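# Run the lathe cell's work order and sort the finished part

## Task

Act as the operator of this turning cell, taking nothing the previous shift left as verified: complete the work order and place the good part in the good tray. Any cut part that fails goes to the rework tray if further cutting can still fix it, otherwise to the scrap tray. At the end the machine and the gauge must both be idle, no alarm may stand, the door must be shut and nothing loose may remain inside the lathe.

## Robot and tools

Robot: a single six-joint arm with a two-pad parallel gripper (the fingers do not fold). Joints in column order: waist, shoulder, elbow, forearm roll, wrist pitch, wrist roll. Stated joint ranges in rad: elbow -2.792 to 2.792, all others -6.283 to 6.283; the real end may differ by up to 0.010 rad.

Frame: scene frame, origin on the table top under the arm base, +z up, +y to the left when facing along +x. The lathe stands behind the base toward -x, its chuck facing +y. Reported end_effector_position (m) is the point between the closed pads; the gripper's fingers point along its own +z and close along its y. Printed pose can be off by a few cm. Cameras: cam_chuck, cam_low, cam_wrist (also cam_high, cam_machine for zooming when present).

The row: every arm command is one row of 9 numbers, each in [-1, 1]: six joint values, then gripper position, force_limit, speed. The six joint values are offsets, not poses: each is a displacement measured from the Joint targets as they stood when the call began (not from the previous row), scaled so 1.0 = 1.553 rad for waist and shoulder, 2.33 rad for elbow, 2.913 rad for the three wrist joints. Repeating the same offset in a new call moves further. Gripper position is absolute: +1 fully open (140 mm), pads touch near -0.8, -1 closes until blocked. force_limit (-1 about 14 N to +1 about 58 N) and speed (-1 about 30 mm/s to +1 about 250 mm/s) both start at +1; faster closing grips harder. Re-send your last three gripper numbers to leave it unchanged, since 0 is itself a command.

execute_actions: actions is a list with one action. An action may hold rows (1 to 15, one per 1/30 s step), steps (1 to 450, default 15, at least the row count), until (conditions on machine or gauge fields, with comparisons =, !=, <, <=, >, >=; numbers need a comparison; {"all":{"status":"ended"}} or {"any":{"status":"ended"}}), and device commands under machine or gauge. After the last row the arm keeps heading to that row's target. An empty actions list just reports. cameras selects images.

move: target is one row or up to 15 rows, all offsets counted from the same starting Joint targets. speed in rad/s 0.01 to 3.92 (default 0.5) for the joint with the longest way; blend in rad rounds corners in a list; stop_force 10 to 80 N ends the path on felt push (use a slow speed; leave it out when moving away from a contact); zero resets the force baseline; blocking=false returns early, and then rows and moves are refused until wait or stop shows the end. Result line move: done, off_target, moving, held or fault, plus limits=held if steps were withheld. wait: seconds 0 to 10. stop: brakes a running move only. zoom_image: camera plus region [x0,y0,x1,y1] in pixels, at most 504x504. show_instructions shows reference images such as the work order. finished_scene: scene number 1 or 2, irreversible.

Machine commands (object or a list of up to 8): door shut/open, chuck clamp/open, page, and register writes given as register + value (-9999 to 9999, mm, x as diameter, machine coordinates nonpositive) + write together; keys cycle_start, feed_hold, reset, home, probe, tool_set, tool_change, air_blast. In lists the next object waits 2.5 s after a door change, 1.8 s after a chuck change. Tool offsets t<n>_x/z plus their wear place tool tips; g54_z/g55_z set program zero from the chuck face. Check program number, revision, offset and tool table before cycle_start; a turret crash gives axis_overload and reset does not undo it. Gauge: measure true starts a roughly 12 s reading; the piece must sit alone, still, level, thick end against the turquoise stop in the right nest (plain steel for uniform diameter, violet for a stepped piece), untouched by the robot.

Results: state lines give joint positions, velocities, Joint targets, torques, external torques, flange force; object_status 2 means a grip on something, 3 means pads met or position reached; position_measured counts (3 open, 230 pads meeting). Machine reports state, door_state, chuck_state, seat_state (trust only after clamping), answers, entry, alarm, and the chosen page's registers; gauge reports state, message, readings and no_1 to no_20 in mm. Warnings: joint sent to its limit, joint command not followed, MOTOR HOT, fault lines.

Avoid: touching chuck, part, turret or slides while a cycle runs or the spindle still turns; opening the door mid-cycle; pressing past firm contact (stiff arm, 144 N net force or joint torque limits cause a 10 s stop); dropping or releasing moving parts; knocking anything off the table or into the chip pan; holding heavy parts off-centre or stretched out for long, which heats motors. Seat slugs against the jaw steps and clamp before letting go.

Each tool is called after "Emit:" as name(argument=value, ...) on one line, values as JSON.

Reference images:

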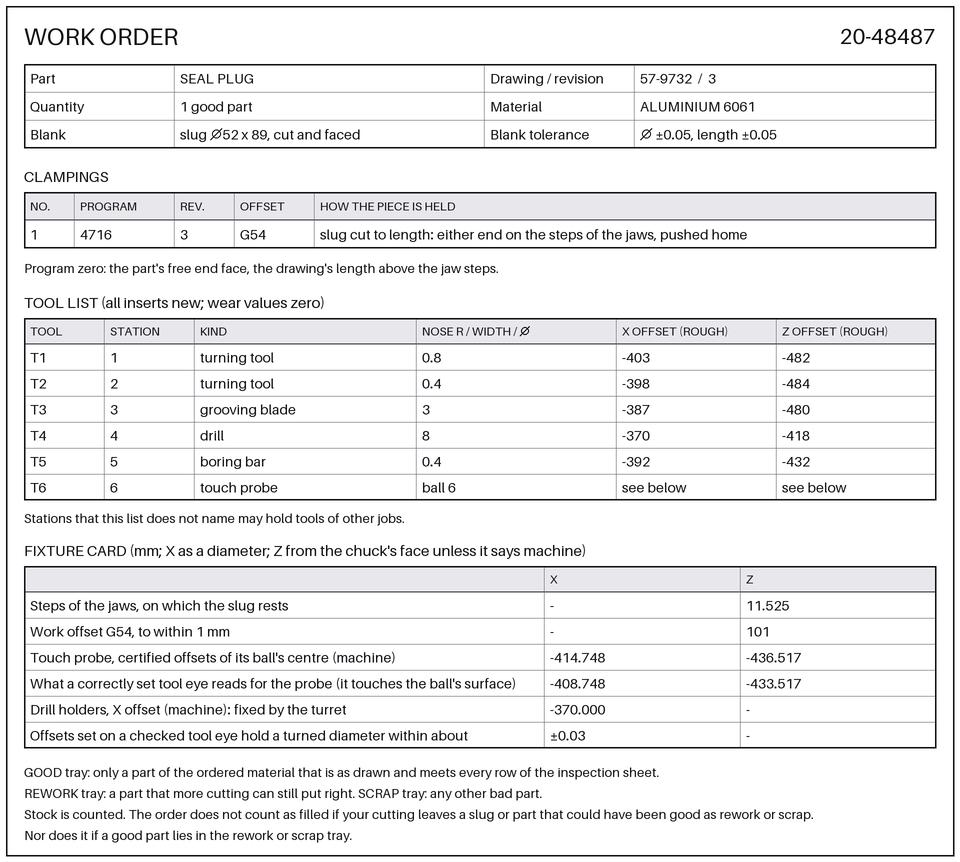

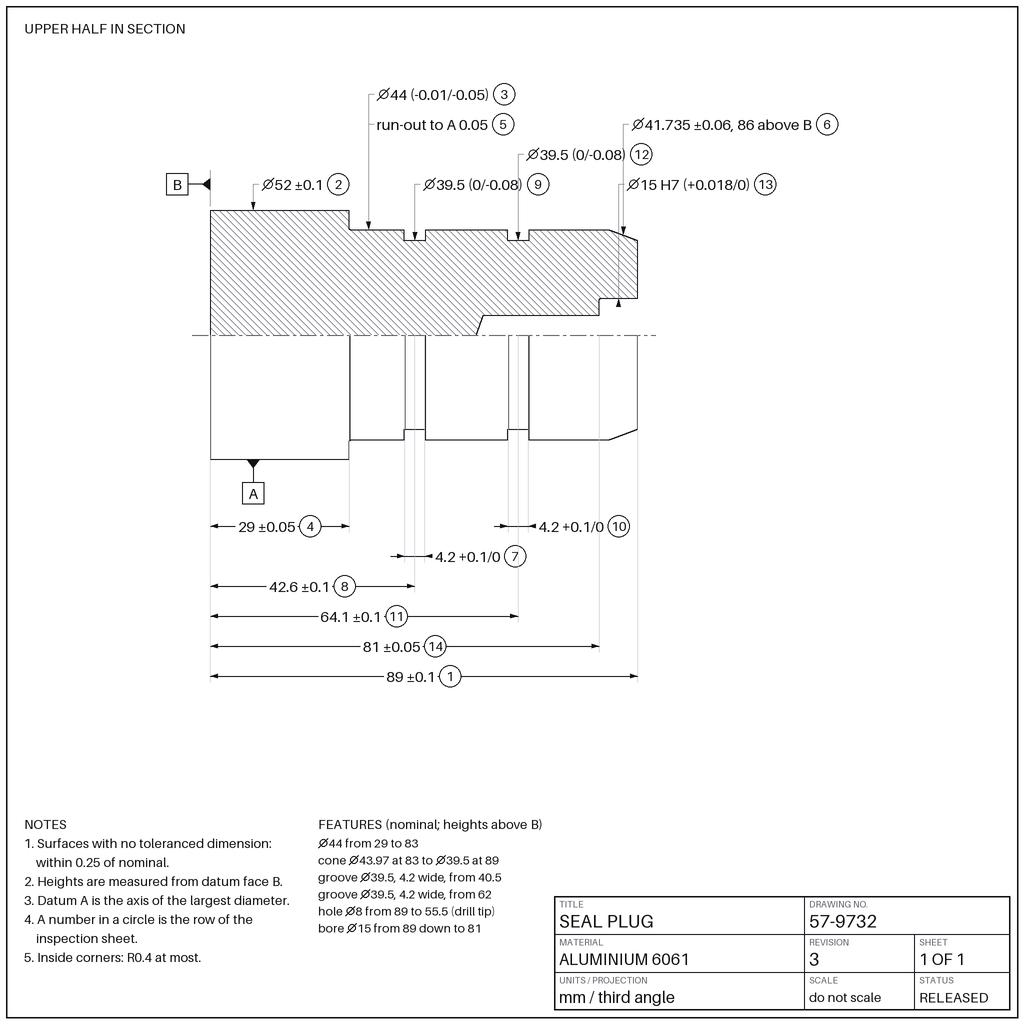

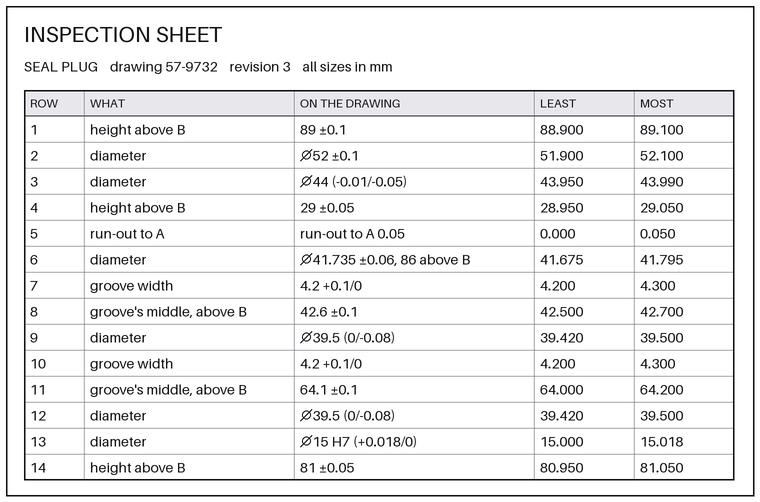

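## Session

Emit:
execute_actions(actions=[{"machine":{"page":"tools"},"steps":2}])

Emit:
execute_actions(actions=[{"machine":{"page":"program"},"steps":2}], cameras=[])

Emit:
execute_actions(actions=[{"machine":{"page":"work_offsets"},"steps":2}], cameras=[])

Emit:
execute_actions(actions=[{"machine":{"page":"measuring"},"steps":2}], cameras=[])

Scene clock: 0.27 s.
end_effector_position=(+0.4260, +0.0756, +0.4073) position_measured=3 object_status=3 end_effector_quat_wxyz=(+0.010, -0.651, +0.759, -0.015)
Joint positions: [0.115 -0.211 1.886 3.142 -1.442 0.238]
Joint velocities: within noise
Joint torques (N m): [4.14 -17.91 -44.01 -4.33 0.72 -0.1]
External joint torques (N m): [-4.58 -1.4 2.29 -0.02 -0.65 0.09]
Flange force (N): [12.0 2.9 2.2]
Joint targets: [0.115 -0.211 1.886 3.142 -1.442 0.238]
Tool commands: gripper/position=+1.0 gripper/force_limit=+1.0 gripper/speed=+1.0
machine.tools: t1_x=-402.952 t1_x_wear=+0.000 t1_z=-481.577 t1_z_wear=+0.000 t1_radius=+0.800 t1_station=+1.000 t2_x=-370.000 t2_x_wear=+0.000 t2_z=-417.627 t2_z_wear=+0.000 t2_radius=+0.000 t2_station=+2.000 t3_x=-386.658 t3_x_wear=+0.000 t3_z=-479.577 t3_z_wear=+0.000 t3_radius=+0.000 t3_station=+3.000 t4_x=-397.812 t4_x_wear=+0.000 t4_z=-484.275 t4_z_wear=+0.000 t4_radius=+0.400 t4_station=+4.000 t5_x=-391.812 t5_x_wear=+0.000 t5_z=-431.568 t5_z_wear=+0.000 t5_radius=+0.400 t5_station=+5.000 t6_x=-414.748 t6_x_wear=+0.000 t6_z=-436.517 t6_z_wear=+0.000 t6_radius=+3.000 t6_station=+6.000
machine: state=done door_state=shut chuck_state=clamped seat_state=home door_answer=taken chuck_answer=taken page=tools entry=no_entry entries=0 alarm=no_alarm queue=done queue_left=0
gauge: readings=0
camera_calibration:
cam_wrist: T_world_to_cam=[[-0.988459, 0.140282, -0.0571821, 0.446103], [0.112713, 0.933244, 0.341102, -0.257182], [0.101215, 0.330721, -0.938285, 0.459489], [0, 0, 0, 1]] pos_world=[0.423435, 0.0254712, 0.544366]

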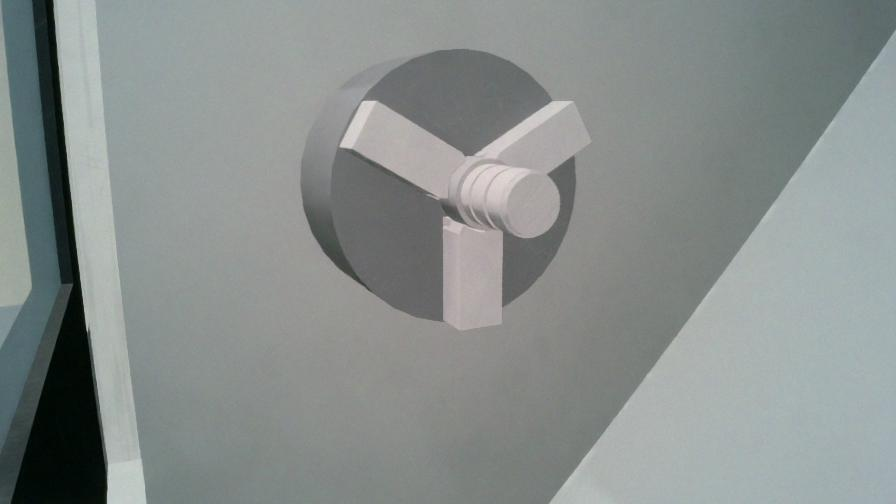

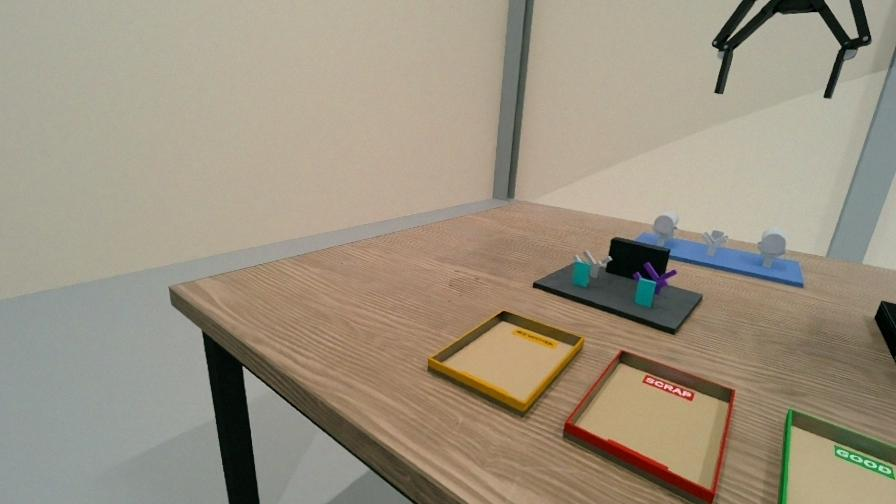

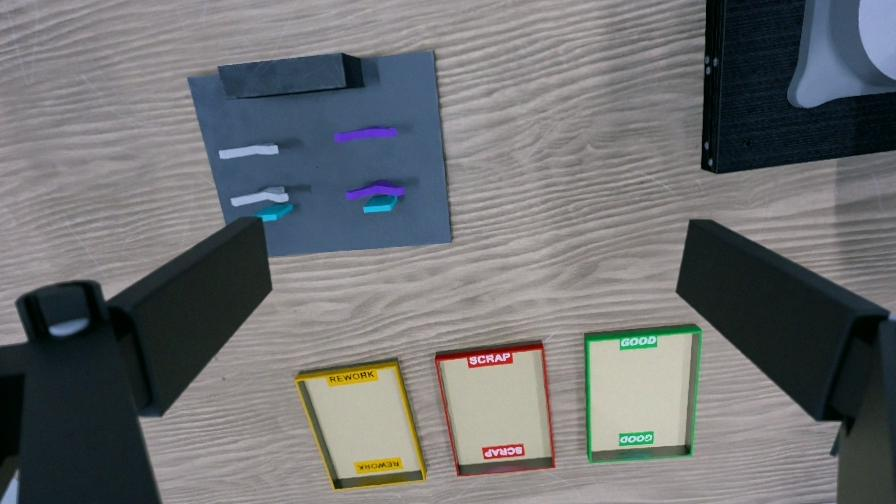

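Scene clock: 0.53 s.
end_effector_position=(+0.4260, +0.0756, +0.4073) position_measured=3 object_status=3 end_effector_quat_wxyz=(+0.010, -0.651, +0.759, -0.015)
Joint positions: [0.115 -0.211 1.886 3.142 -1.442 0.238]
Joint velocities: within noise
Joint torques (N m): [4.08 -18.25 -43.99 -4.32 0.71 -0.12]
External joint torques (N m): [-4.52 -1.06 2.31 -0.04 -0.64 0.11]
Flange force (N): [11.6 2.4 2.4]
Joint targets: [0.115 -0.211 1.886 3.142 -1.442 0.238]
Tool commands: gripper/position=+1.0 gripper/force_limit=+1.0 gripper/speed=+1.0
machine.program: program=+4716 tool_call=+1 tool_in_place=+0 program_revision=+3 program_offset=+54 load_peak=+0 stored1_number=+4716 stored1_revision=+3 stored2_number=+8306 stored2_revision=+4 stored3_number=+7078 stored3_revision=+6 stored4_number=+0 stored4_revision=+0 cycles=+1
machine: state=done door_state=shut chuck_state=clamped seat_state=home door_answer=taken chuck_answer=taken page=program entry=no_entry entries=0 alarm=no_alarm queue=done queue_left=0
gauge: readings=0
No camera images: "cameras" was empty.

Scene clock: 0.80 s.
end_effector_position=(+0.4260, +0.0756, +0.4073) position_measured=3 object_status=3 end_effector_quat_wxyz=(+0.010, -0.651, +0.759, -0.015)
Joint positions: [0.115 -0.211 1.886 3.142 -1.442 0.238]
Joint velocities: within noise
Joint torques (N m): [4.18 -17.91 -43.87 -4.32 0.69 -0.14]
External joint torques (N m): [-4.6 -1.31 2.34 -0.02 -0.63 0.14]
Flange force (N): [11.9 2.8 2.4]
Joint targets: [0.115 -0.211 1.886 3.142 -1.442 0.238]
Tool commands: gripper/position=+1.0 gripper/force_limit=+1.0 gripper/speed=+1.0
machine.work_offsets: g54_z=+100.525 g55_z=+0.000
machine: state=done door_state=shut chuck_state=clamped seat_state=home door_answer=taken chuck_answer=taken page=work_offsets entry=no_entry entries=0 alarm=no_alarm queue=done queue_left=0
gauge: readings=0
No camera images: "cameras" was empty.

Scene clock: 1.07 s.
end_effector_position=(+0.4260, +0.0756, +0.4073) position_measured=3 object_status=3 end_effector_quat_wxyz=(+0.010, -0.651, +0.759, -0.015)
Joint positions: [0.115 -0.211 1.886 3.142 -1.442 0.238]
Joint velocities: within noise
Joint torques (N m): [4.1 -18.21 -43.92 -4.34 0.69 -0.13]
External joint torques (N m): [-4.73 -1.07 2.27 -0.02 -0.62 0.13]
Flange force (N): [12.1 2.3 2.3]
Joint targets: [0.115 -0.211 1.886 3.142 -1.442 0.238]
Tool commands: gripper/position=+1.0 gripper/force_limit=+1.0 gripper/speed=+1.0
machine.measuring: probe_x=+0.000 probe_z=+0.000 probe_move_x=+0.000 probe_move_z=+0.000 probe_radius=+2.992 eye_x=+56.988 eye_z=+153.786 probe_touched=+0 probe_found_x=+0.000 probe_found_z=+0.000 set_x=+0.000 set_z=+0.000
machine: state=done door_state=shut chuck_state=clamped seat_state=home door_answer=taken chuck_answer=taken page=measuring entry=no_entry entries=0 alarm=no_alarm queue=done queue_left=0
gauge: readings=0
No camera images: "cameras" was empty.

Emit:
zoom_image(camera="cam_wrist", region=[180, 40, 460, 270])

Emit:
execute_actions(actions=[], cameras=["cam_chuck","cam_low"])

Emit:
zoom_image(camera="cam_chuck", region=[380, 100, 620, 280])

Emit:
zoom_image(camera="cam_low", region=[620, 190, 820, 300])

Scaled by 1.800 from the camera's 896x504 image, which has a finer 1280x720 frame.

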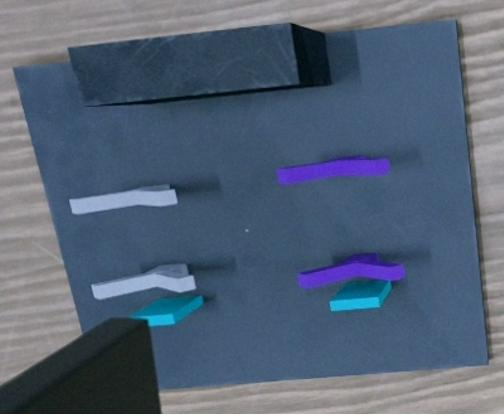

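Scene clock: 17.10 s.
end_effector_position=(+0.4260, +0.0756, +0.4073) position_measured=3 object_status=3 end_effector_quat_wxyz=(+0.010, -0.651, +0.759, -0.015)
Joint positions: [0.115 -0.211 1.886 3.142 -1.442 0.238]
Joint velocities: within noise
Joint torques (N m): [4.2 -18.16 -43.95 -4.31 0.68 -0.11]
External joint torques (N m): [-4.75 -1.17 2.26 -0.06 -0.61 0.1]
Flange force (N): [12.2 2.4 2.3]
Joint targets: [0.115 -0.211 1.886 3.142 -1.442 0.238]
Tool commands: gripper/position=+1.0 gripper/force_limit=+1.0 gripper/speed=+1.0
machine.measuring: probe_x=+0.000 probe_z=+0.000 probe_move_x=+0.000 probe_move_z=+0.000 probe_radius=+2.992 eye_x=+56.988 eye_z=+153.786 probe_touched=+0 probe_found_x=+0.000 probe_found_z=+0.000 set_x=+0.000 set_z=+0.000
machine: state=done door_state=shut chuck_state=clamped seat_state=home door_answer=taken chuck_answer=taken page=measuring entry=no_entry entries=0 alarm=no_alarm queue=done queue_left=0
gauge: readings=0
Images, in order (width x height): cam_chuck 896x504, cam_low 896x504.

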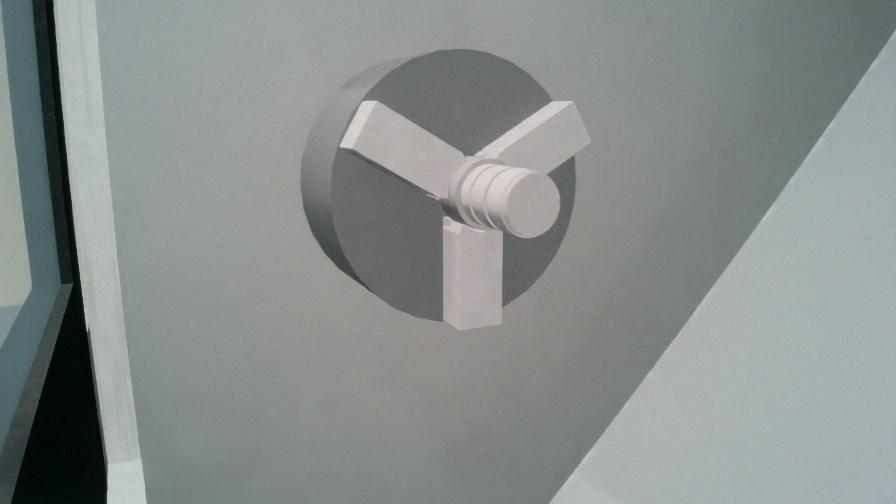

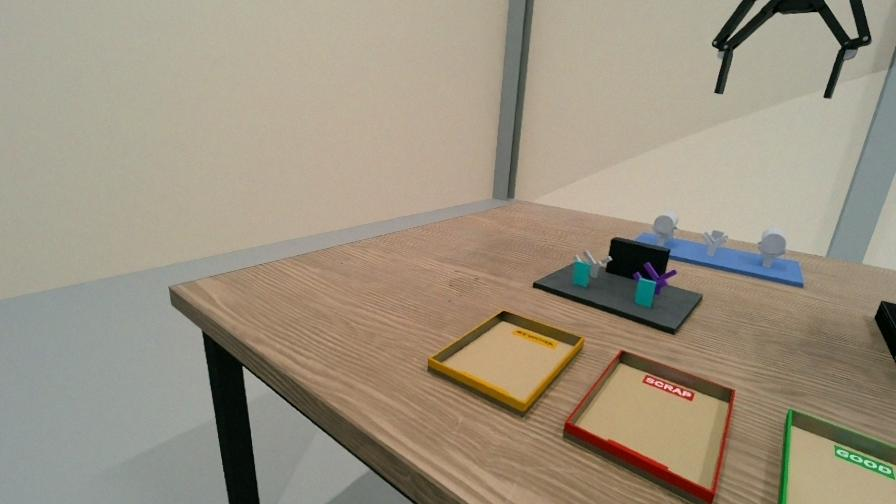

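Scaled by 2.100 from the camera's 896x504 image, which has a finer 1280x720 frame.

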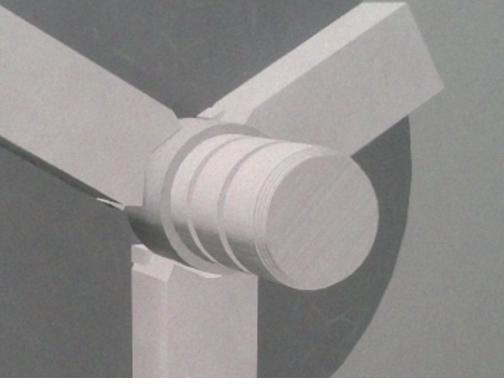

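Scaled by 2.520 from the camera's 896x504 image, which has a finer 1280x720 frame.

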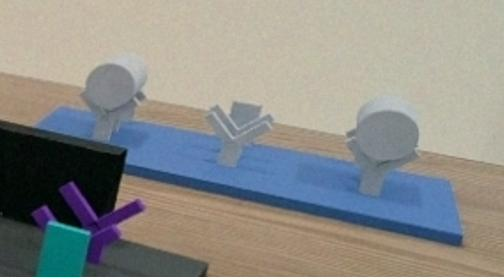

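Emit:
execute_actions(actions=[{"machine":[{"register":"tool_call","value":6,"write":true},{"tool_change":true},{"tool_set":true}],"steps":450,"until":{"machine":{"queue":"done","entries":[">=",3],"state":["!=","busy"]}}}], cameras=["cam_chuck"])

Scene clock: 46.20 s.
end_effector_position=(+0.4260, +0.0756, +0.4073) position_measured=3 object_status=3 end_effector_quat_wxyz=(+0.010, -0.651, +0.759, -0.015)
Joint positions: [0.115 -0.211 1.886 3.142 -1.442 0.238]
Joint velocities: within noise
Joint torques (N m): [4.14 -17.91 -44.02 -4.32 0.71 -0.12]
External joint torques (N m): [-4.63 -1.2 2.64 0 -0.65 0.12]
Flange force (N): [12.1 3.0 2.8]
Joint targets: [0.115 -0.211 1.886 3.142 -1.442 0.238]
Tool commands: gripper/position=+1.0 gripper/force_limit=+1.0 gripper/speed=+1.0
machine.measuring: probe_x=+0.000 probe_z=+0.000 probe_move_x=+0.000 probe_move_z=+0.000 probe_radius=+2.992 eye_x=+56.988 eye_z=+153.786 probe_touched=+0 probe_found_x=+0.000 probe_found_z=+0.000 set_x=+0.000 set_z=+0.000
machine: state=busy door_state=shut chuck_state=clamped seat_state=home door_answer=taken chuck_answer=taken page=measuring entry=taken entries=3 alarm=no_alarm queue=running queue_left=0
gauge: readings=0
Images, in order (width x height): cam_chuck 896x504.

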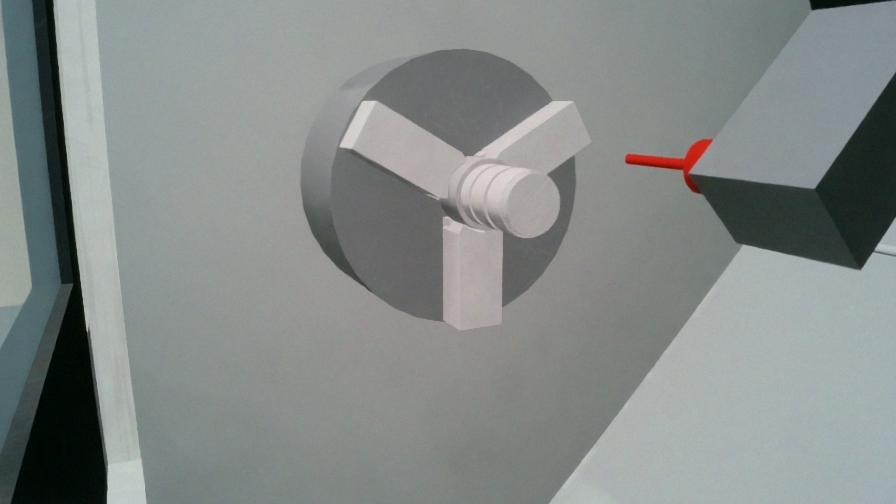

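Emit:
execute_actions(actions=[{"steps":450,"until":{"machine":{"queue":"done","state":["!=","busy"]}}}], cameras=[])

Scene clock: 54.33 s.
end_effector_position=(+0.4260, +0.0756, +0.4073) position_measured=3 object_status=3 end_effector_quat_wxyz=(+0.010, -0.651, +0.759, -0.015)
Joint positions: [0.115 -0.211 1.886 3.142 -1.442 0.238]
Joint velocities: within noise
Joint torques (N m): [4.12 -17.87 -44 -4.33 0.69 -0.12]
External joint torques (N m): [-4.57 -1.37 2.37 -0.02 -0.62 0.12]
Flange force (N): [11.9 3.0 2.4]
Joint targets: [0.115 -0.211 1.886 3.142 -1.442 0.238]
Tool commands: gripper/position=+1.0 gripper/force_limit=+1.0 gripper/speed=+1.0
machine.measuring: probe_x=+0.000 probe_z=+0.000 probe_move_x=+0.000 probe_move_z=+0.000 probe_radius=+2.992 eye_x=+56.988 eye_z=+153.786 probe_touched=+0 probe_found_x=+0.000 probe_found_z=+0.000 set_x=-409.289 set_z=-433.624
machine: state=done door_state=shut chuck_state=clamped seat_state=home door_answer=taken chuck_answer=taken page=measuring entry=taken entries=3 alarm=no_alarm queue=done queue_left=0
gauge: readings=0
No camera images: "cameras" was empty.

Emit:
execute_actions(actions=[{"machine":[{"register":"eye_x","value":56.447,"write":true},{"register":"eye_z","value":153.679,"write":true},{"tool_set":true},{"register":"probe_x","value":64,"write":true},{"register":"probe_z","value":46.3,"write":true},{"register":"probe_move_x","value":-24,"write":true},{"probe":true}],"steps":450,"until":{"machine":{"queue":"done","state":["!=","busy"]}}}], cameras=[])

Emit:
execute_actions(actions=[{"steps":300,"until":{"machine":{"queue":"done","state":["!=","busy"]}}}], cameras=[])

Scene clock: 101.53 s.
end_effector_position=(+0.4260, +0.0756, +0.4073) position_measured=3 object_status=3 end_effector_quat_wxyz=(+0.010, -0.651, +0.759, -0.015)
Joint positions: [0.115 -0.211 1.886 3.142 -1.442 0.238]
Joint velocities: within noise
Joint torques (N m): [3.99 -18.17 -43.92 -4.35 0.72 -0.15]
External joint torques (N m): [-4.53 -1.12 2.21 -0.02 -0.65 0.14]
Flange force (N): [11.6 2.4 2.2]
Joint targets: [0.115 -0.211 1.886 3.142 -1.442 0.238]
Tool commands: gripper/position=+1.0 gripper/force_limit=+1.0 gripper/speed=+1.0
machine.measuring: probe_x=+64.000 probe_z=+46.300 probe_move_x=-24.000 probe_move_z=+0.000 probe_radius=+2.992 eye_x=+56.447 eye_z=+153.679 probe_touched=+0 probe_found_x=+0.000 probe_found_z=+0.000 set_x=-408.735 set_z=-433.526
machine: state=busy door_state=shut chuck_state=clamped seat_state=home door_answer=taken chuck_answer=taken page=measuring entry=taken entries=10 alarm=no_alarm queue=running queue_left=0
gauge: readings=0
No camera images: "cameras" was empty.

Scene clock: 104.07 s.
end_effector_position=(+0.4260, +0.0756, +0.4073) position_measured=3 object_status=3 end_effector_quat_wxyz=(+0.010, -0.651, +0.759, -0.015)
Joint positions: [0.115 -0.211 1.886 3.142 -1.442 0.238]
Joint velocities: within noise
Joint torques (N m): [3.98 -17.93 -43.9 -4.31 0.71 -0.12]
External joint torques (N m): [-4.45 -1.21 2.41 -0.04 -0.65 0.12]
Flange force (N): [11.6 2.8 2.5]
Joint targets: [0.115 -0.211 1.886 3.142 -1.442 0.238]
Tool commands: gripper/position=+1.0 gripper/force_limit=+1.0 gripper/speed=+1.0
machine.measuring: probe_x=+64.000 probe_z=+46.300 probe_move_x=-24.000 probe_move_z=+0.000 probe_radius=+2.992 eye_x=+56.447 eye_z=+153.679 probe_touched=+1 probe_found_x=+44.351 probe_found_z=+46.300 set_x=-408.735 set_z=-433.526
machine: state=done door_state=shut chuck_state=clamped seat_state=home door_answer=taken chuck_answer=taken page=measuring entry=taken entries=10 alarm=no_alarm queue=done queue_left=0
gauge: readings=0
No camera images: "cameras" was empty.

Emit:
execute_actions(actions=[{"machine":[{"register":"probe_z","value":86,"write":true},{"probe":true}],"steps":400,"until":{"machine":{"queue":"done","state":["!=","busy"],"entries":[">=",12]}}}], cameras=[])

Emit:
execute_actions(actions=[{"machine":[{"register":"probe_z","value":97.525,"write":true},{"probe":true}],"steps":400,"until":{"machine":{"queue":"done","state":["!=","busy"],"entries":[">=",14]}}}], cameras=[])

Emit:
execute_actions(actions=[{"machine":[{"register":"probe_move_x","value":0,"write":true},{"register":"probe_move_z","value":-16,"write":true},{"register":"probe_z","value":112,"write":true},{"register":"probe_x","value":26,"write":true},{"probe":true}],"steps":400,"until":{"machine":{"queue":"done","state":["!=","busy"],"entries":[">=",19]}}}], cameras=[])

Emit:
execute_actions(actions=[{"machine":[{"register":"probe_z","value":52,"write":true},{"register":"probe_x","value":50.8,"write":true},{"probe":true}],"steps":400,"until":{"machine":{"queue":"done","state":["!=","busy"],"entries":[">=",22]}}}], cameras=[])

Emit:
execute_actions(actions=[{"machine":[{"register":"probe_move_z","value":-21,"write":true},{"register":"probe_z","value":112,"write":true},{"register":"probe_x","value":8.4,"write":true},{"probe":true}],"steps":400,"until":{"machine":{"queue":"done","state":["!=","busy"],"entries":[">=",26]}}}], cameras=["cam_chuck"])

Scene clock: 126.03 s.
end_effector_position=(+0.4260, +0.0756, +0.4073) position_measured=3 object_status=3 end_effector_quat_wxyz=(+0.010, -0.651, +0.759, -0.015)
Joint positions: [0.115 -0.211 1.886 3.142 -1.442 0.238]
Joint velocities: within noise
Joint torques (N m): [3.98 -18.02 -43.92 -4.29 0.71 -0.12]
External joint torques (N m): [-4.42 -1.24 2.38 -0.05 -0.65 0.12]
Flange force (N): [11.5 2.9 2.4]
Joint targets: [0.115 -0.211 1.886 3.142 -1.442 0.238]
Tool commands: gripper/position=+1.0 gripper/force_limit=+1.0 gripper/speed=+1.0
machine.measuring: probe_x=+64.000 probe_z=+86.000 probe_move_x=-24.000 probe_move_z=+0.000 probe_radius=+2.992 eye_x=+56.447 eye_z=+153.679 probe_touched=+1 probe_found_x=+44.348 probe_found_z=+86.000 set_x=-408.735 set_z=-433.526
machine: state=done door_state=shut chuck_state=clamped seat_state=home door_answer=taken chuck_answer=taken page=measuring entry=taken entries=12 alarm=no_alarm queue=done queue_left=0
gauge: readings=0
No camera images: "cameras" was empty.

Scene clock: 131.93 s.
end_effector_position=(+0.4260, +0.0756, +0.4073) position_measured=3 object_status=3 end_effector_quat_wxyz=(+0.010, -0.651, +0.759, -0.015)
Joint positions: [0.115 -0.211 1.886 3.142 -1.442 0.238]
Joint velocities: within noise
Joint torques (N m): [3.9 -18.15 -44.04 -4.33 0.71 -0.09]
External joint torques (N m): [-4.35 -1.34 2.15 -0.05 -0.64 0.09]
Flange force (N): [11.4 2.7 2.0]
Joint targets: [0.115 -0.211 1.886 3.142 -1.442 0.238]
Tool commands: gripper/position=+1.0 gripper/force_limit=+1.0 gripper/speed=+1.0
machine.measuring: probe_x=+64.000 probe_z=+97.525 probe_move_x=-24.000 probe_move_z=+0.000 probe_radius=+2.992 eye_x=+56.447 eye_z=+153.679 probe_touched=+1 probe_found_x=+42.494 probe_found_z=+97.525 set_x=-408.735 set_z=-433.526
machine: state=done door_state=shut chuck_state=clamped seat_state=home door_answer=taken chuck_answer=taken page=measuring entry=taken entries=14 alarm=no_alarm queue=done queue_left=0
gauge: readings=0
No camera images: "cameras" was empty.

Scene clock: 138.77 s.
end_effector_position=(+0.4260, +0.0756, +0.4073) position_measured=3 object_status=3 end_effector_quat_wxyz=(+0.010, -0.651, +0.759, -0.015)
Joint positions: [0.115 -0.211 1.886 3.142 -1.442 0.238]
Joint velocities: within noise
Joint torques (N m): [4.19 -18.22 -44 -4.31 0.7 -0.13]
External joint torques (N m): [-4.6 -1.1 2.36 -0.05 -0.63 0.13]
Flange force (N): [11.8 2.5 2.4]
Joint targets: [0.115 -0.211 1.886 3.142 -1.442 0.238]
Tool commands: gripper/position=+1.0 gripper/force_limit=+1.0 gripper/speed=+1.0
machine.measuring: probe_x=+26.000 probe_z=+112.000 probe_move_x=+0.000 probe_move_z=-16.000 probe_radius=+2.992 eye_x=+56.447 eye_z=+153.679 probe_touched=+1 probe_found_x=+26.000 probe_found_z=+100.497 set_x=-408.735 set_z=-433.526
machine: state=done door_state=shut chuck_state=clamped seat_state=home door_answer=taken chuck_answer=taken page=measuring entry=taken entries=19 alarm=no_alarm queue=done queue_left=0
gauge: readings=0
No camera images: "cameras" was empty.

Scene clock: 145.30 s.
end_effector_position=(+0.4260, +0.0756, +0.4073) position_measured=3 object_status=3 end_effector_quat_wxyz=(+0.010, -0.651, +0.759, -0.015)
Joint positions: [0.115 -0.211 1.886 3.142 -1.442 0.238]
Joint velocities: within noise
Joint torques (N m): [3.87 -18.19 -44.01 -4.36 0.69 -0.1]
External joint torques (N m): [-4.32 -1.15 2.28 0 -0.63 0.09]
Flange force (N): [11.3 2.6 2.3]
Joint targets: [0.115 -0.211 1.886 3.142 -1.442 0.238]
Tool commands: gripper/position=+1.0 gripper/force_limit=+1.0 gripper/speed=+1.0
machine.measuring: probe_x=+50.800 probe_z=+52.000 probe_move_x=+0.000 probe_move_z=-16.000 probe_radius=+2.992 eye_x=+56.447 eye_z=+153.679 probe_touched=+1 probe_found_x=+50.800 probe_found_z=+40.521 set_x=-408.735 set_z=-433.526
machine: state=done door_state=shut chuck_state=clamped seat_state=home door_answer=taken chuck_answer=taken page=measuring entry=taken entries=22 alarm=no_alarm queue=done queue_left=0
gauge: readings=0
No camera images: "cameras" was empty.

Scene clock: 153.07 s.
end_effector_position=(+0.4260, +0.0756, +0.4073) position_measured=3 object_status=3 end_effector_quat_wxyz=(+0.010, -0.651, +0.759, -0.015)
Joint positions: [0.115 -0.211 1.886 3.142 -1.442 0.238]
Joint velocities: within noise
Joint torques (N m): [4.15 -17.87 -43.97 -4.3 0.72 -0.08]
External joint torques (N m): [-4.65 -1.43 2.24 -0.07 -0.65 0.08]
Flange force (N): [12.2 2.8 2.1]
Joint targets: [0.115 -0.211 1.886 3.142 -1.442 0.238]
Tool commands: gripper/position=+1.0 gripper/force_limit=+1.0 gripper/speed=+1.0
machine.measuring: probe_x=+8.400 probe_z=+112.000 probe_move_x=+0.000 probe_move_z=-21.000 probe_radius=+2.992 eye_x=+56.447 eye_z=+153.679 probe_touched=+1 probe_found_x=+8.400 probe_found_z=+92.520 set_x=-408.735 set_z=-433.526
machine: state=done door_state=shut chuck_state=clamped seat_state=home door_answer=taken chuck_answer=taken page=measuring entry=taken entries=26 alarm=no_alarm queue=done queue_left=0
gauge: readings=0
Images, in order (width x height): cam_chuck 896x504.

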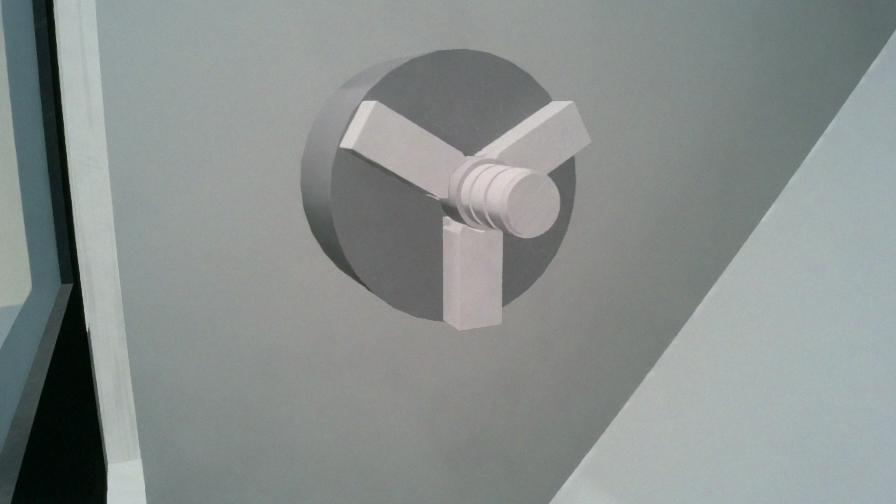

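Emit:
execute_actions(actions=[{"machine":[{"register":"probe_move_z","value":0,"write":true},{"register":"probe_move_x","value":14,"write":true},{"register":"probe_z","value":96.6,"write":true},{"register":"probe_x","value":0,"write":true},{"probe":true}],"steps":400,"until":{"machine":{"queue":"done","state":["!=","busy"],"entries":[">=",31]}}}], cameras=["cam_chuck"])

Scene clock: 175.23 s.
end_effector_position=(+0.4260, +0.0756, +0.4073) position_measured=3 object_status=3 end_effector_quat_wxyz=(+0.010, -0.651, +0.759, -0.015)
Joint positions: [0.115 -0.211 1.886 3.142 -1.442 0.238]
Joint velocities: within noise
Joint torques (N m): [4.12 -17.92 -44.12 -4.31 0.71 -0.11]
External joint torques (N m): [-4.43 -1.38 2.49 -0.03 -0.65 0.11]
Flange force (N): [11.7 3.2 2.6]
Joint targets: [0.115 -0.211 1.886 3.142 -1.442 0.238]
Tool commands: gripper/position=+1.0 gripper/force_limit=+1.0 gripper/speed=+1.0
machine.measuring: probe_x=+0.000 probe_z=+96.600 probe_move_x=+14.000 probe_move_z=+0.000 probe_radius=+2.992 eye_x=+56.447 eye_z=+153.679 probe_touched=+0 probe_found_x=+0.000 probe_found_z=+0.000 set_x=-408.735 set_z=-433.526
machine: state=alarm door_state=shut chuck_state=clamped seat_state=home door_answer=taken chuck_answer=taken page=measuring entry=taken entries=31 alarm=probe_obstructed queue=dropped queue_left=0
gauge: readings=0
Images, in order (width x height): cam_chuck 896x504.

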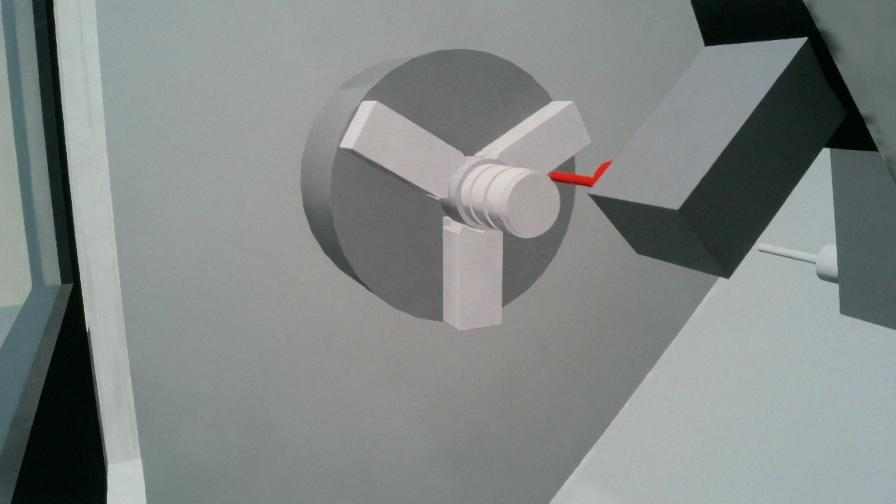

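Emit:
execute_actions(actions=[{"machine":{"reset":true},"steps":5}], cameras=[])

Emit:
execute_actions(actions=[{"machine":[{"home":true},{"register":"probe_move_x","value":0,"write":true},{"register":"probe_move_z","value":-15,"write":true},{"register":"probe_z","value":112,"write":true},{"register":"probe_x","value":10,"write":true},{"probe":true}],"steps":450,"until":{"machine":{"queue":"done","state":["!=","busy"],"entries":[">=",38]}}}], cameras=[])

Scene clock: 194.37 s.
end_effector_position=(+0.4260, +0.0756, +0.4073) position_measured=3 object_status=3 end_effector_quat_wxyz=(+0.010, -0.651, +0.759, -0.015)
Joint positions: [0.115 -0.211 1.886 3.142 -1.442 0.238]
Joint velocities: within noise
Joint torques (N m): [4.07 -17.96 -44.03 -4.29 0.68 -0.12]
External joint torques (N m): [-4.55 -1.28 2.36 -0.07 -0.61 0.11]
Flange force (N): [11.8 2.8 2.4]
Joint targets: [0.115 -0.211 1.886 3.142 -1.442 0.238]
Tool commands: gripper/position=+1.0 gripper/force_limit=+1.0 gripper/speed=+1.0
machine.measuring: probe_x=+0.000 probe_z=+96.600 probe_move_x=+14.000 probe_move_z=+0.000 probe_radius=+2.992 eye_x=+56.447 eye_z=+153.679 probe_touched=+0 probe_found_x=+0.000 probe_found_z=+0.000 set_x=-408.735 set_z=-433.526
machine: state=done door_state=shut chuck_state=clamped seat_state=home door_answer=taken chuck_answer=taken page=measuring entry=taken entries=32 alarm=no_alarm queue=done queue_left=0
gauge: readings=0
No camera images: "cameras" was empty.

Scene clock: 202.97 s.
end_effector_position=(+0.4260, +0.0756, +0.4073) position_measured=3 object_status=3 end_effector_quat_wxyz=(+0.010, -0.651, +0.759, -0.015)
Joint positions: [0.115 -0.211 1.886 3.142 -1.442 0.238]
Joint velocities: within noise
Joint torques (N m): [3.96 -18.05 -43.99 -4.31 0.68 -0.11]
External joint torques (N m): [-4.4 -1.28 2.28 -0.05 -0.61 0.11]
Flange force (N): [11.5 2.8 2.3]
Joint targets: [0.115 -0.211 1.886 3.142 -1.442 0.238]
Tool commands: gripper/position=+1.0 gripper/force_limit=+1.0 gripper/speed=+1.0
machine.measuring: probe_x=+10.000 probe_z=+112.000 probe_move_x=+0.000 probe_move_z=-15.000 probe_radius=+2.992 eye_x=+56.447 eye_z=+153.679 probe_touched=+1 probe_found_x=+10.000 probe_found_z=+98.524 set_x=-408.735 set_z=-433.526
machine: state=done door_state=shut chuck_state=clamped seat_state=home door_answer=taken chuck_answer=taken page=measuring entry=taken entries=38 alarm=no_alarm queue=done queue_left=0
gauge: readings=0
No camera images: "cameras" was empty.

Emit:
execute_actions(actions=[{"machine":[{"register":"probe_move_z","value":-21,"write":true},{"register":"probe_x","value":9.4,"write":true},{"probe":true}],"steps":450,"until":{"machine":{"queue":"done","state":["!=","busy"],"entries":[">=",41]}}}], cameras=[])

Emit:
execute_actions(actions=[{"machine":[{"register":"probe_x","value":12,"write":true},{"probe":true}],"steps":450,"until":{"machine":{"queue":"done","state":["!=","busy"],"entries":[">=",43]}}}], cameras=[])

Emit:
execute_actions(actions=[{"machine":[{"register":"probe_x","value":-9.4,"write":true},{"probe":true}],"steps":450,"until":{"machine":{"queue":"done","state":["!=","busy"],"entries":[">=",45]}}}], cameras=[])

Scene clock: 231.40 s.
end_effector_position=(+0.4260, +0.0756, +0.4073) position_measured=3 object_status=3 end_effector_quat_wxyz=(+0.010, -0.651, +0.759, -0.015)
Joint positions: [0.115 -0.211 1.886 3.142 -1.442 0.238]
Joint velocities: within noise
Joint torques (N m): [4.01 -17.94 -44.01 -4.31 0.7 -0.12]
External joint torques (N m): [-4.52 -1.35 2.33 -0.05 -0.64 0.12]
Flange force (N): [11.8 2.9 2.3]
Joint targets: [0.115 -0.211 1.886 3.142 -1.442 0.238]
Tool commands: gripper/position=+1.0 gripper/force_limit=+1.0 gripper/speed=+1.0
machine.measuring: probe_x=+9.400 probe_z=+112.000 probe_move_x=+0.000 probe_move_z=-21.000 probe_radius=+2.992 eye_x=+56.447 eye_z=+153.679 probe_touched=+1 probe_found_x=+9.400 probe_found_z=+98.524 set_x=-408.735 set_z=-433.526
machine: state=done door_state=shut chuck_state=clamped seat_state=home door_answer=taken chuck_answer=taken page=measuring entry=taken entries=41 alarm=no_alarm queue=done queue_left=0
gauge: readings=0
No camera images: "cameras" was empty.

Scene clock: 237.80 s.
end_effector_position=(+0.4260, +0.0756, +0.4073) position_measured=3 object_status=3 end_effector_quat_wxyz=(+0.010, -0.651, +0.759, -0.015)
Joint positions: [0.115 -0.211 1.886 3.142 -1.442 0.238]
Joint velocities: within noise
Joint torques (N m): [4.07 -18.09 -44.1 -4.32 0.71 -0.09]
External joint torques (N m): [-4.64 -1.15 2.5 -0.03 -0.65 0.09]
Flange force (N): [12.1 2.7 2.6]
Joint targets: [0.115 -0.211 1.886 3.142 -1.442 0.238]
Tool commands: gripper/position=+1.0 gripper/force_limit=+1.0 gripper/speed=+1.0
machine.measuring: probe_x=+12.000 probe_z=+112.000 probe_move_x=+0.000 probe_move_z=-21.000 probe_radius=+2.992 eye_x=+56.447 eye_z=+153.679 probe_touched=+1 probe_found_x=+12.000 probe_found_z=+99.793 set_x=-408.735 set_z=-433.526
machine: state=done door_state=shut chuck_state=clamped seat_state=home door_answer=taken chuck_answer=taken page=measuring entry=taken entries=43 alarm=no_alarm queue=done queue_left=0
gauge: readings=0
No camera images: "cameras" was empty.

Scene clock: 244.53 s.
end_effector_position=(+0.4260, +0.0756, +0.4073) position_measured=3 object_status=3 end_effector_quat_wxyz=(+0.010, -0.651, +0.759, -0.015)
Joint positions: [0.115 -0.211 1.886 3.142 -1.442 0.238]
Joint velocities: within noise
Joint torques (N m): [4.12 -18.08 -43.91 -4.32 0.7 -0.09]
External joint torques (N m): [-4.57 -1.27 2.2 -0.04 -0.64 0.09]
Flange force (N): [11.9 2.6 2.1]
Joint targets: [0.115 -0.211 1.886 3.142 -1.442 0.238]
Tool commands: gripper/position=+1.0 gripper/force_limit=+1.0 gripper/speed=+1.0
machine.measuring: probe_x=-9.400 probe_z=+112.000 probe_move_x=+0.000 probe_move_z=-21.000 probe_radius=+2.992 eye_x=+56.447 eye_z=+153.679 probe_touched=+1 probe_found_x=-9.400 probe_found_z=+98.523 set_x=-408.735 set_z=-433.526
machine: state=done door_state=shut chuck_state=clamped seat_state=home door_answer=taken chuck_answer=taken page=measuring entry=taken entries=45 alarm=no_alarm queue=done queue_left=0
gauge: readings=0
No camera images: "cameras" was empty.

Emit:
execute_actions(actions=[{"machine":[{"register":"tool_call","value":2,"write":true},{"tool_change":true},{"tool_set":true}],"steps":450,"until":{"machine":{"queue":"done","state":["!=","busy"],"entries":[">=",48]}}}], cameras=["cam_chuck"])

Emit:
execute_actions(actions=[{"steps":300,"until":{"machine":{"queue":"done","state":["!=","busy"]}}}], cameras=["cam_chuck"])

Scene clock: 293.70 s.
end_effector_position=(+0.4260, +0.0756, +0.4073) position_measured=3 object_status=3 end_effector_quat_wxyz=(+0.010, -0.651, +0.759, -0.015)
Joint positions: [0.115 -0.211 1.886 3.142 -1.442 0.238]
Joint velocities: within noise
Joint torques (N m): [3.95 -18.37 -44.06 -4.33 0.72 -0.12]
External joint torques (N m): [-4.45 -0.91 2.38 -0.03 -0.65 0.12]
Flange force (N): [11.4 2.3 2.5]
Joint targets: [0.115 -0.211 1.886 3.142 -1.442 0.238]
Tool commands: gripper/position=+1.0 gripper/force_limit=+1.0 gripper/speed=+1.0
machine.measuring: probe_x=-9.400 probe_z=+112.000 probe_move_x=+0.000 probe_move_z=-21.000 probe_radius=+2.992 eye_x=+56.447 eye_z=+153.679 probe_touched=+1 probe_found_x=-9.400 probe_found_z=+98.523 set_x=-408.735 set_z=-433.526
machine: state=busy door_state=shut chuck_state=clamped seat_state=home door_answer=taken chuck_answer=taken page=measuring entry=taken entries=48 alarm=no_alarm queue=running queue_left=0
gauge: readings=0
Images, in order (width x height): cam_chuck 896x504.

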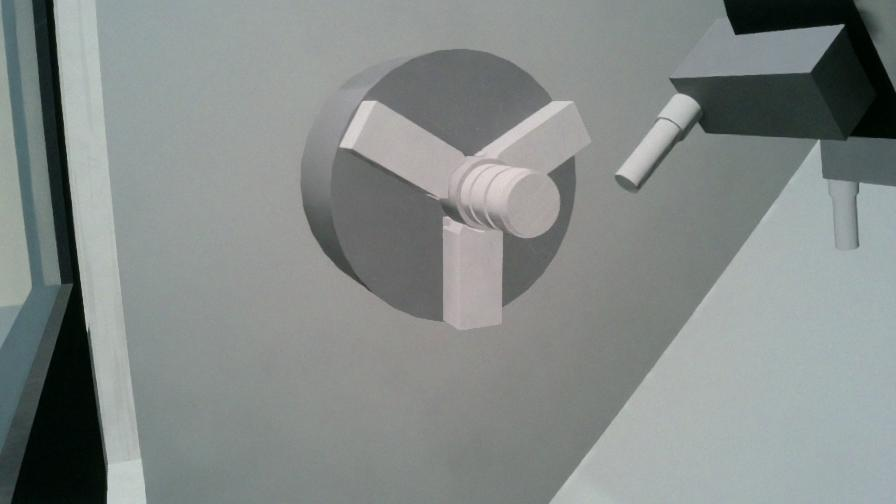

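Scene clock: 297.30 s.
end_effector_position=(+0.4260, +0.0756, +0.4073) position_measured=3 object_status=3 end_effector_quat_wxyz=(+0.010, -0.651, +0.759, -0.015)
Joint positions: [0.115 -0.211 1.886 3.142 -1.442 0.238]
Joint velocities: within noise
Joint torques (N m): [4.02 -18.16 -44 -4.34 0.7 -0.17]
External joint torques (N m): [-4.5 -1.07 2.47 0 -0.63 0.17]
Flange force (N): [11.5 2.7 2.6]
Joint targets: [0.115 -0.211 1.886 3.142 -1.442 0.238]
Tool commands: gripper/position=+1.0 gripper/force_limit=+1.0 gripper/speed=+1.0
machine.measuring: probe_x=-9.400 probe_z=+112.000 probe_move_x=+0.000 probe_move_z=-21.000 probe_radius=+2.992 eye_x=+56.447 eye_z=+153.679 probe_touched=+1 probe_found_x=-9.400 probe_found_z=+98.523 set_x=-397.809 set_z=-484.278
machine: state=done door_state=shut chuck_state=clamped seat_state=home door_answer=taken chuck_answer=taken page=measuring entry=taken entries=48 alarm=no_alarm queue=done queue_left=0
gauge: readings=0
Images, in order (width x height): cam_chuck 896x504.

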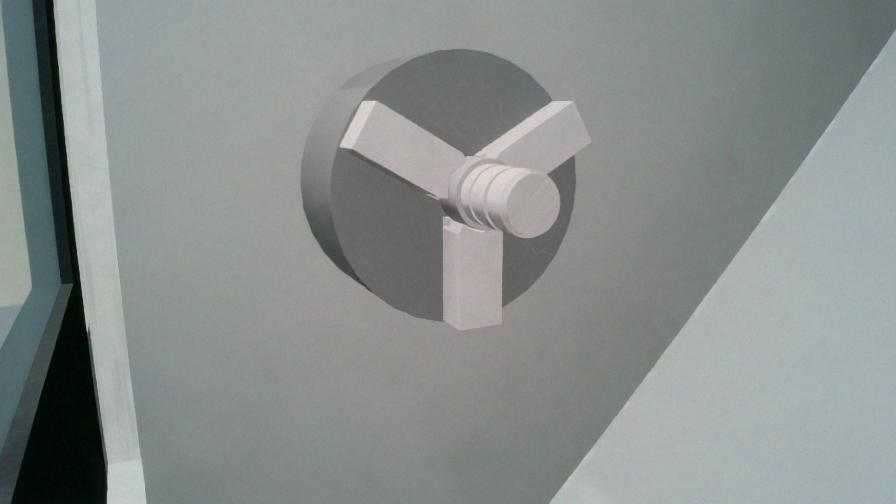

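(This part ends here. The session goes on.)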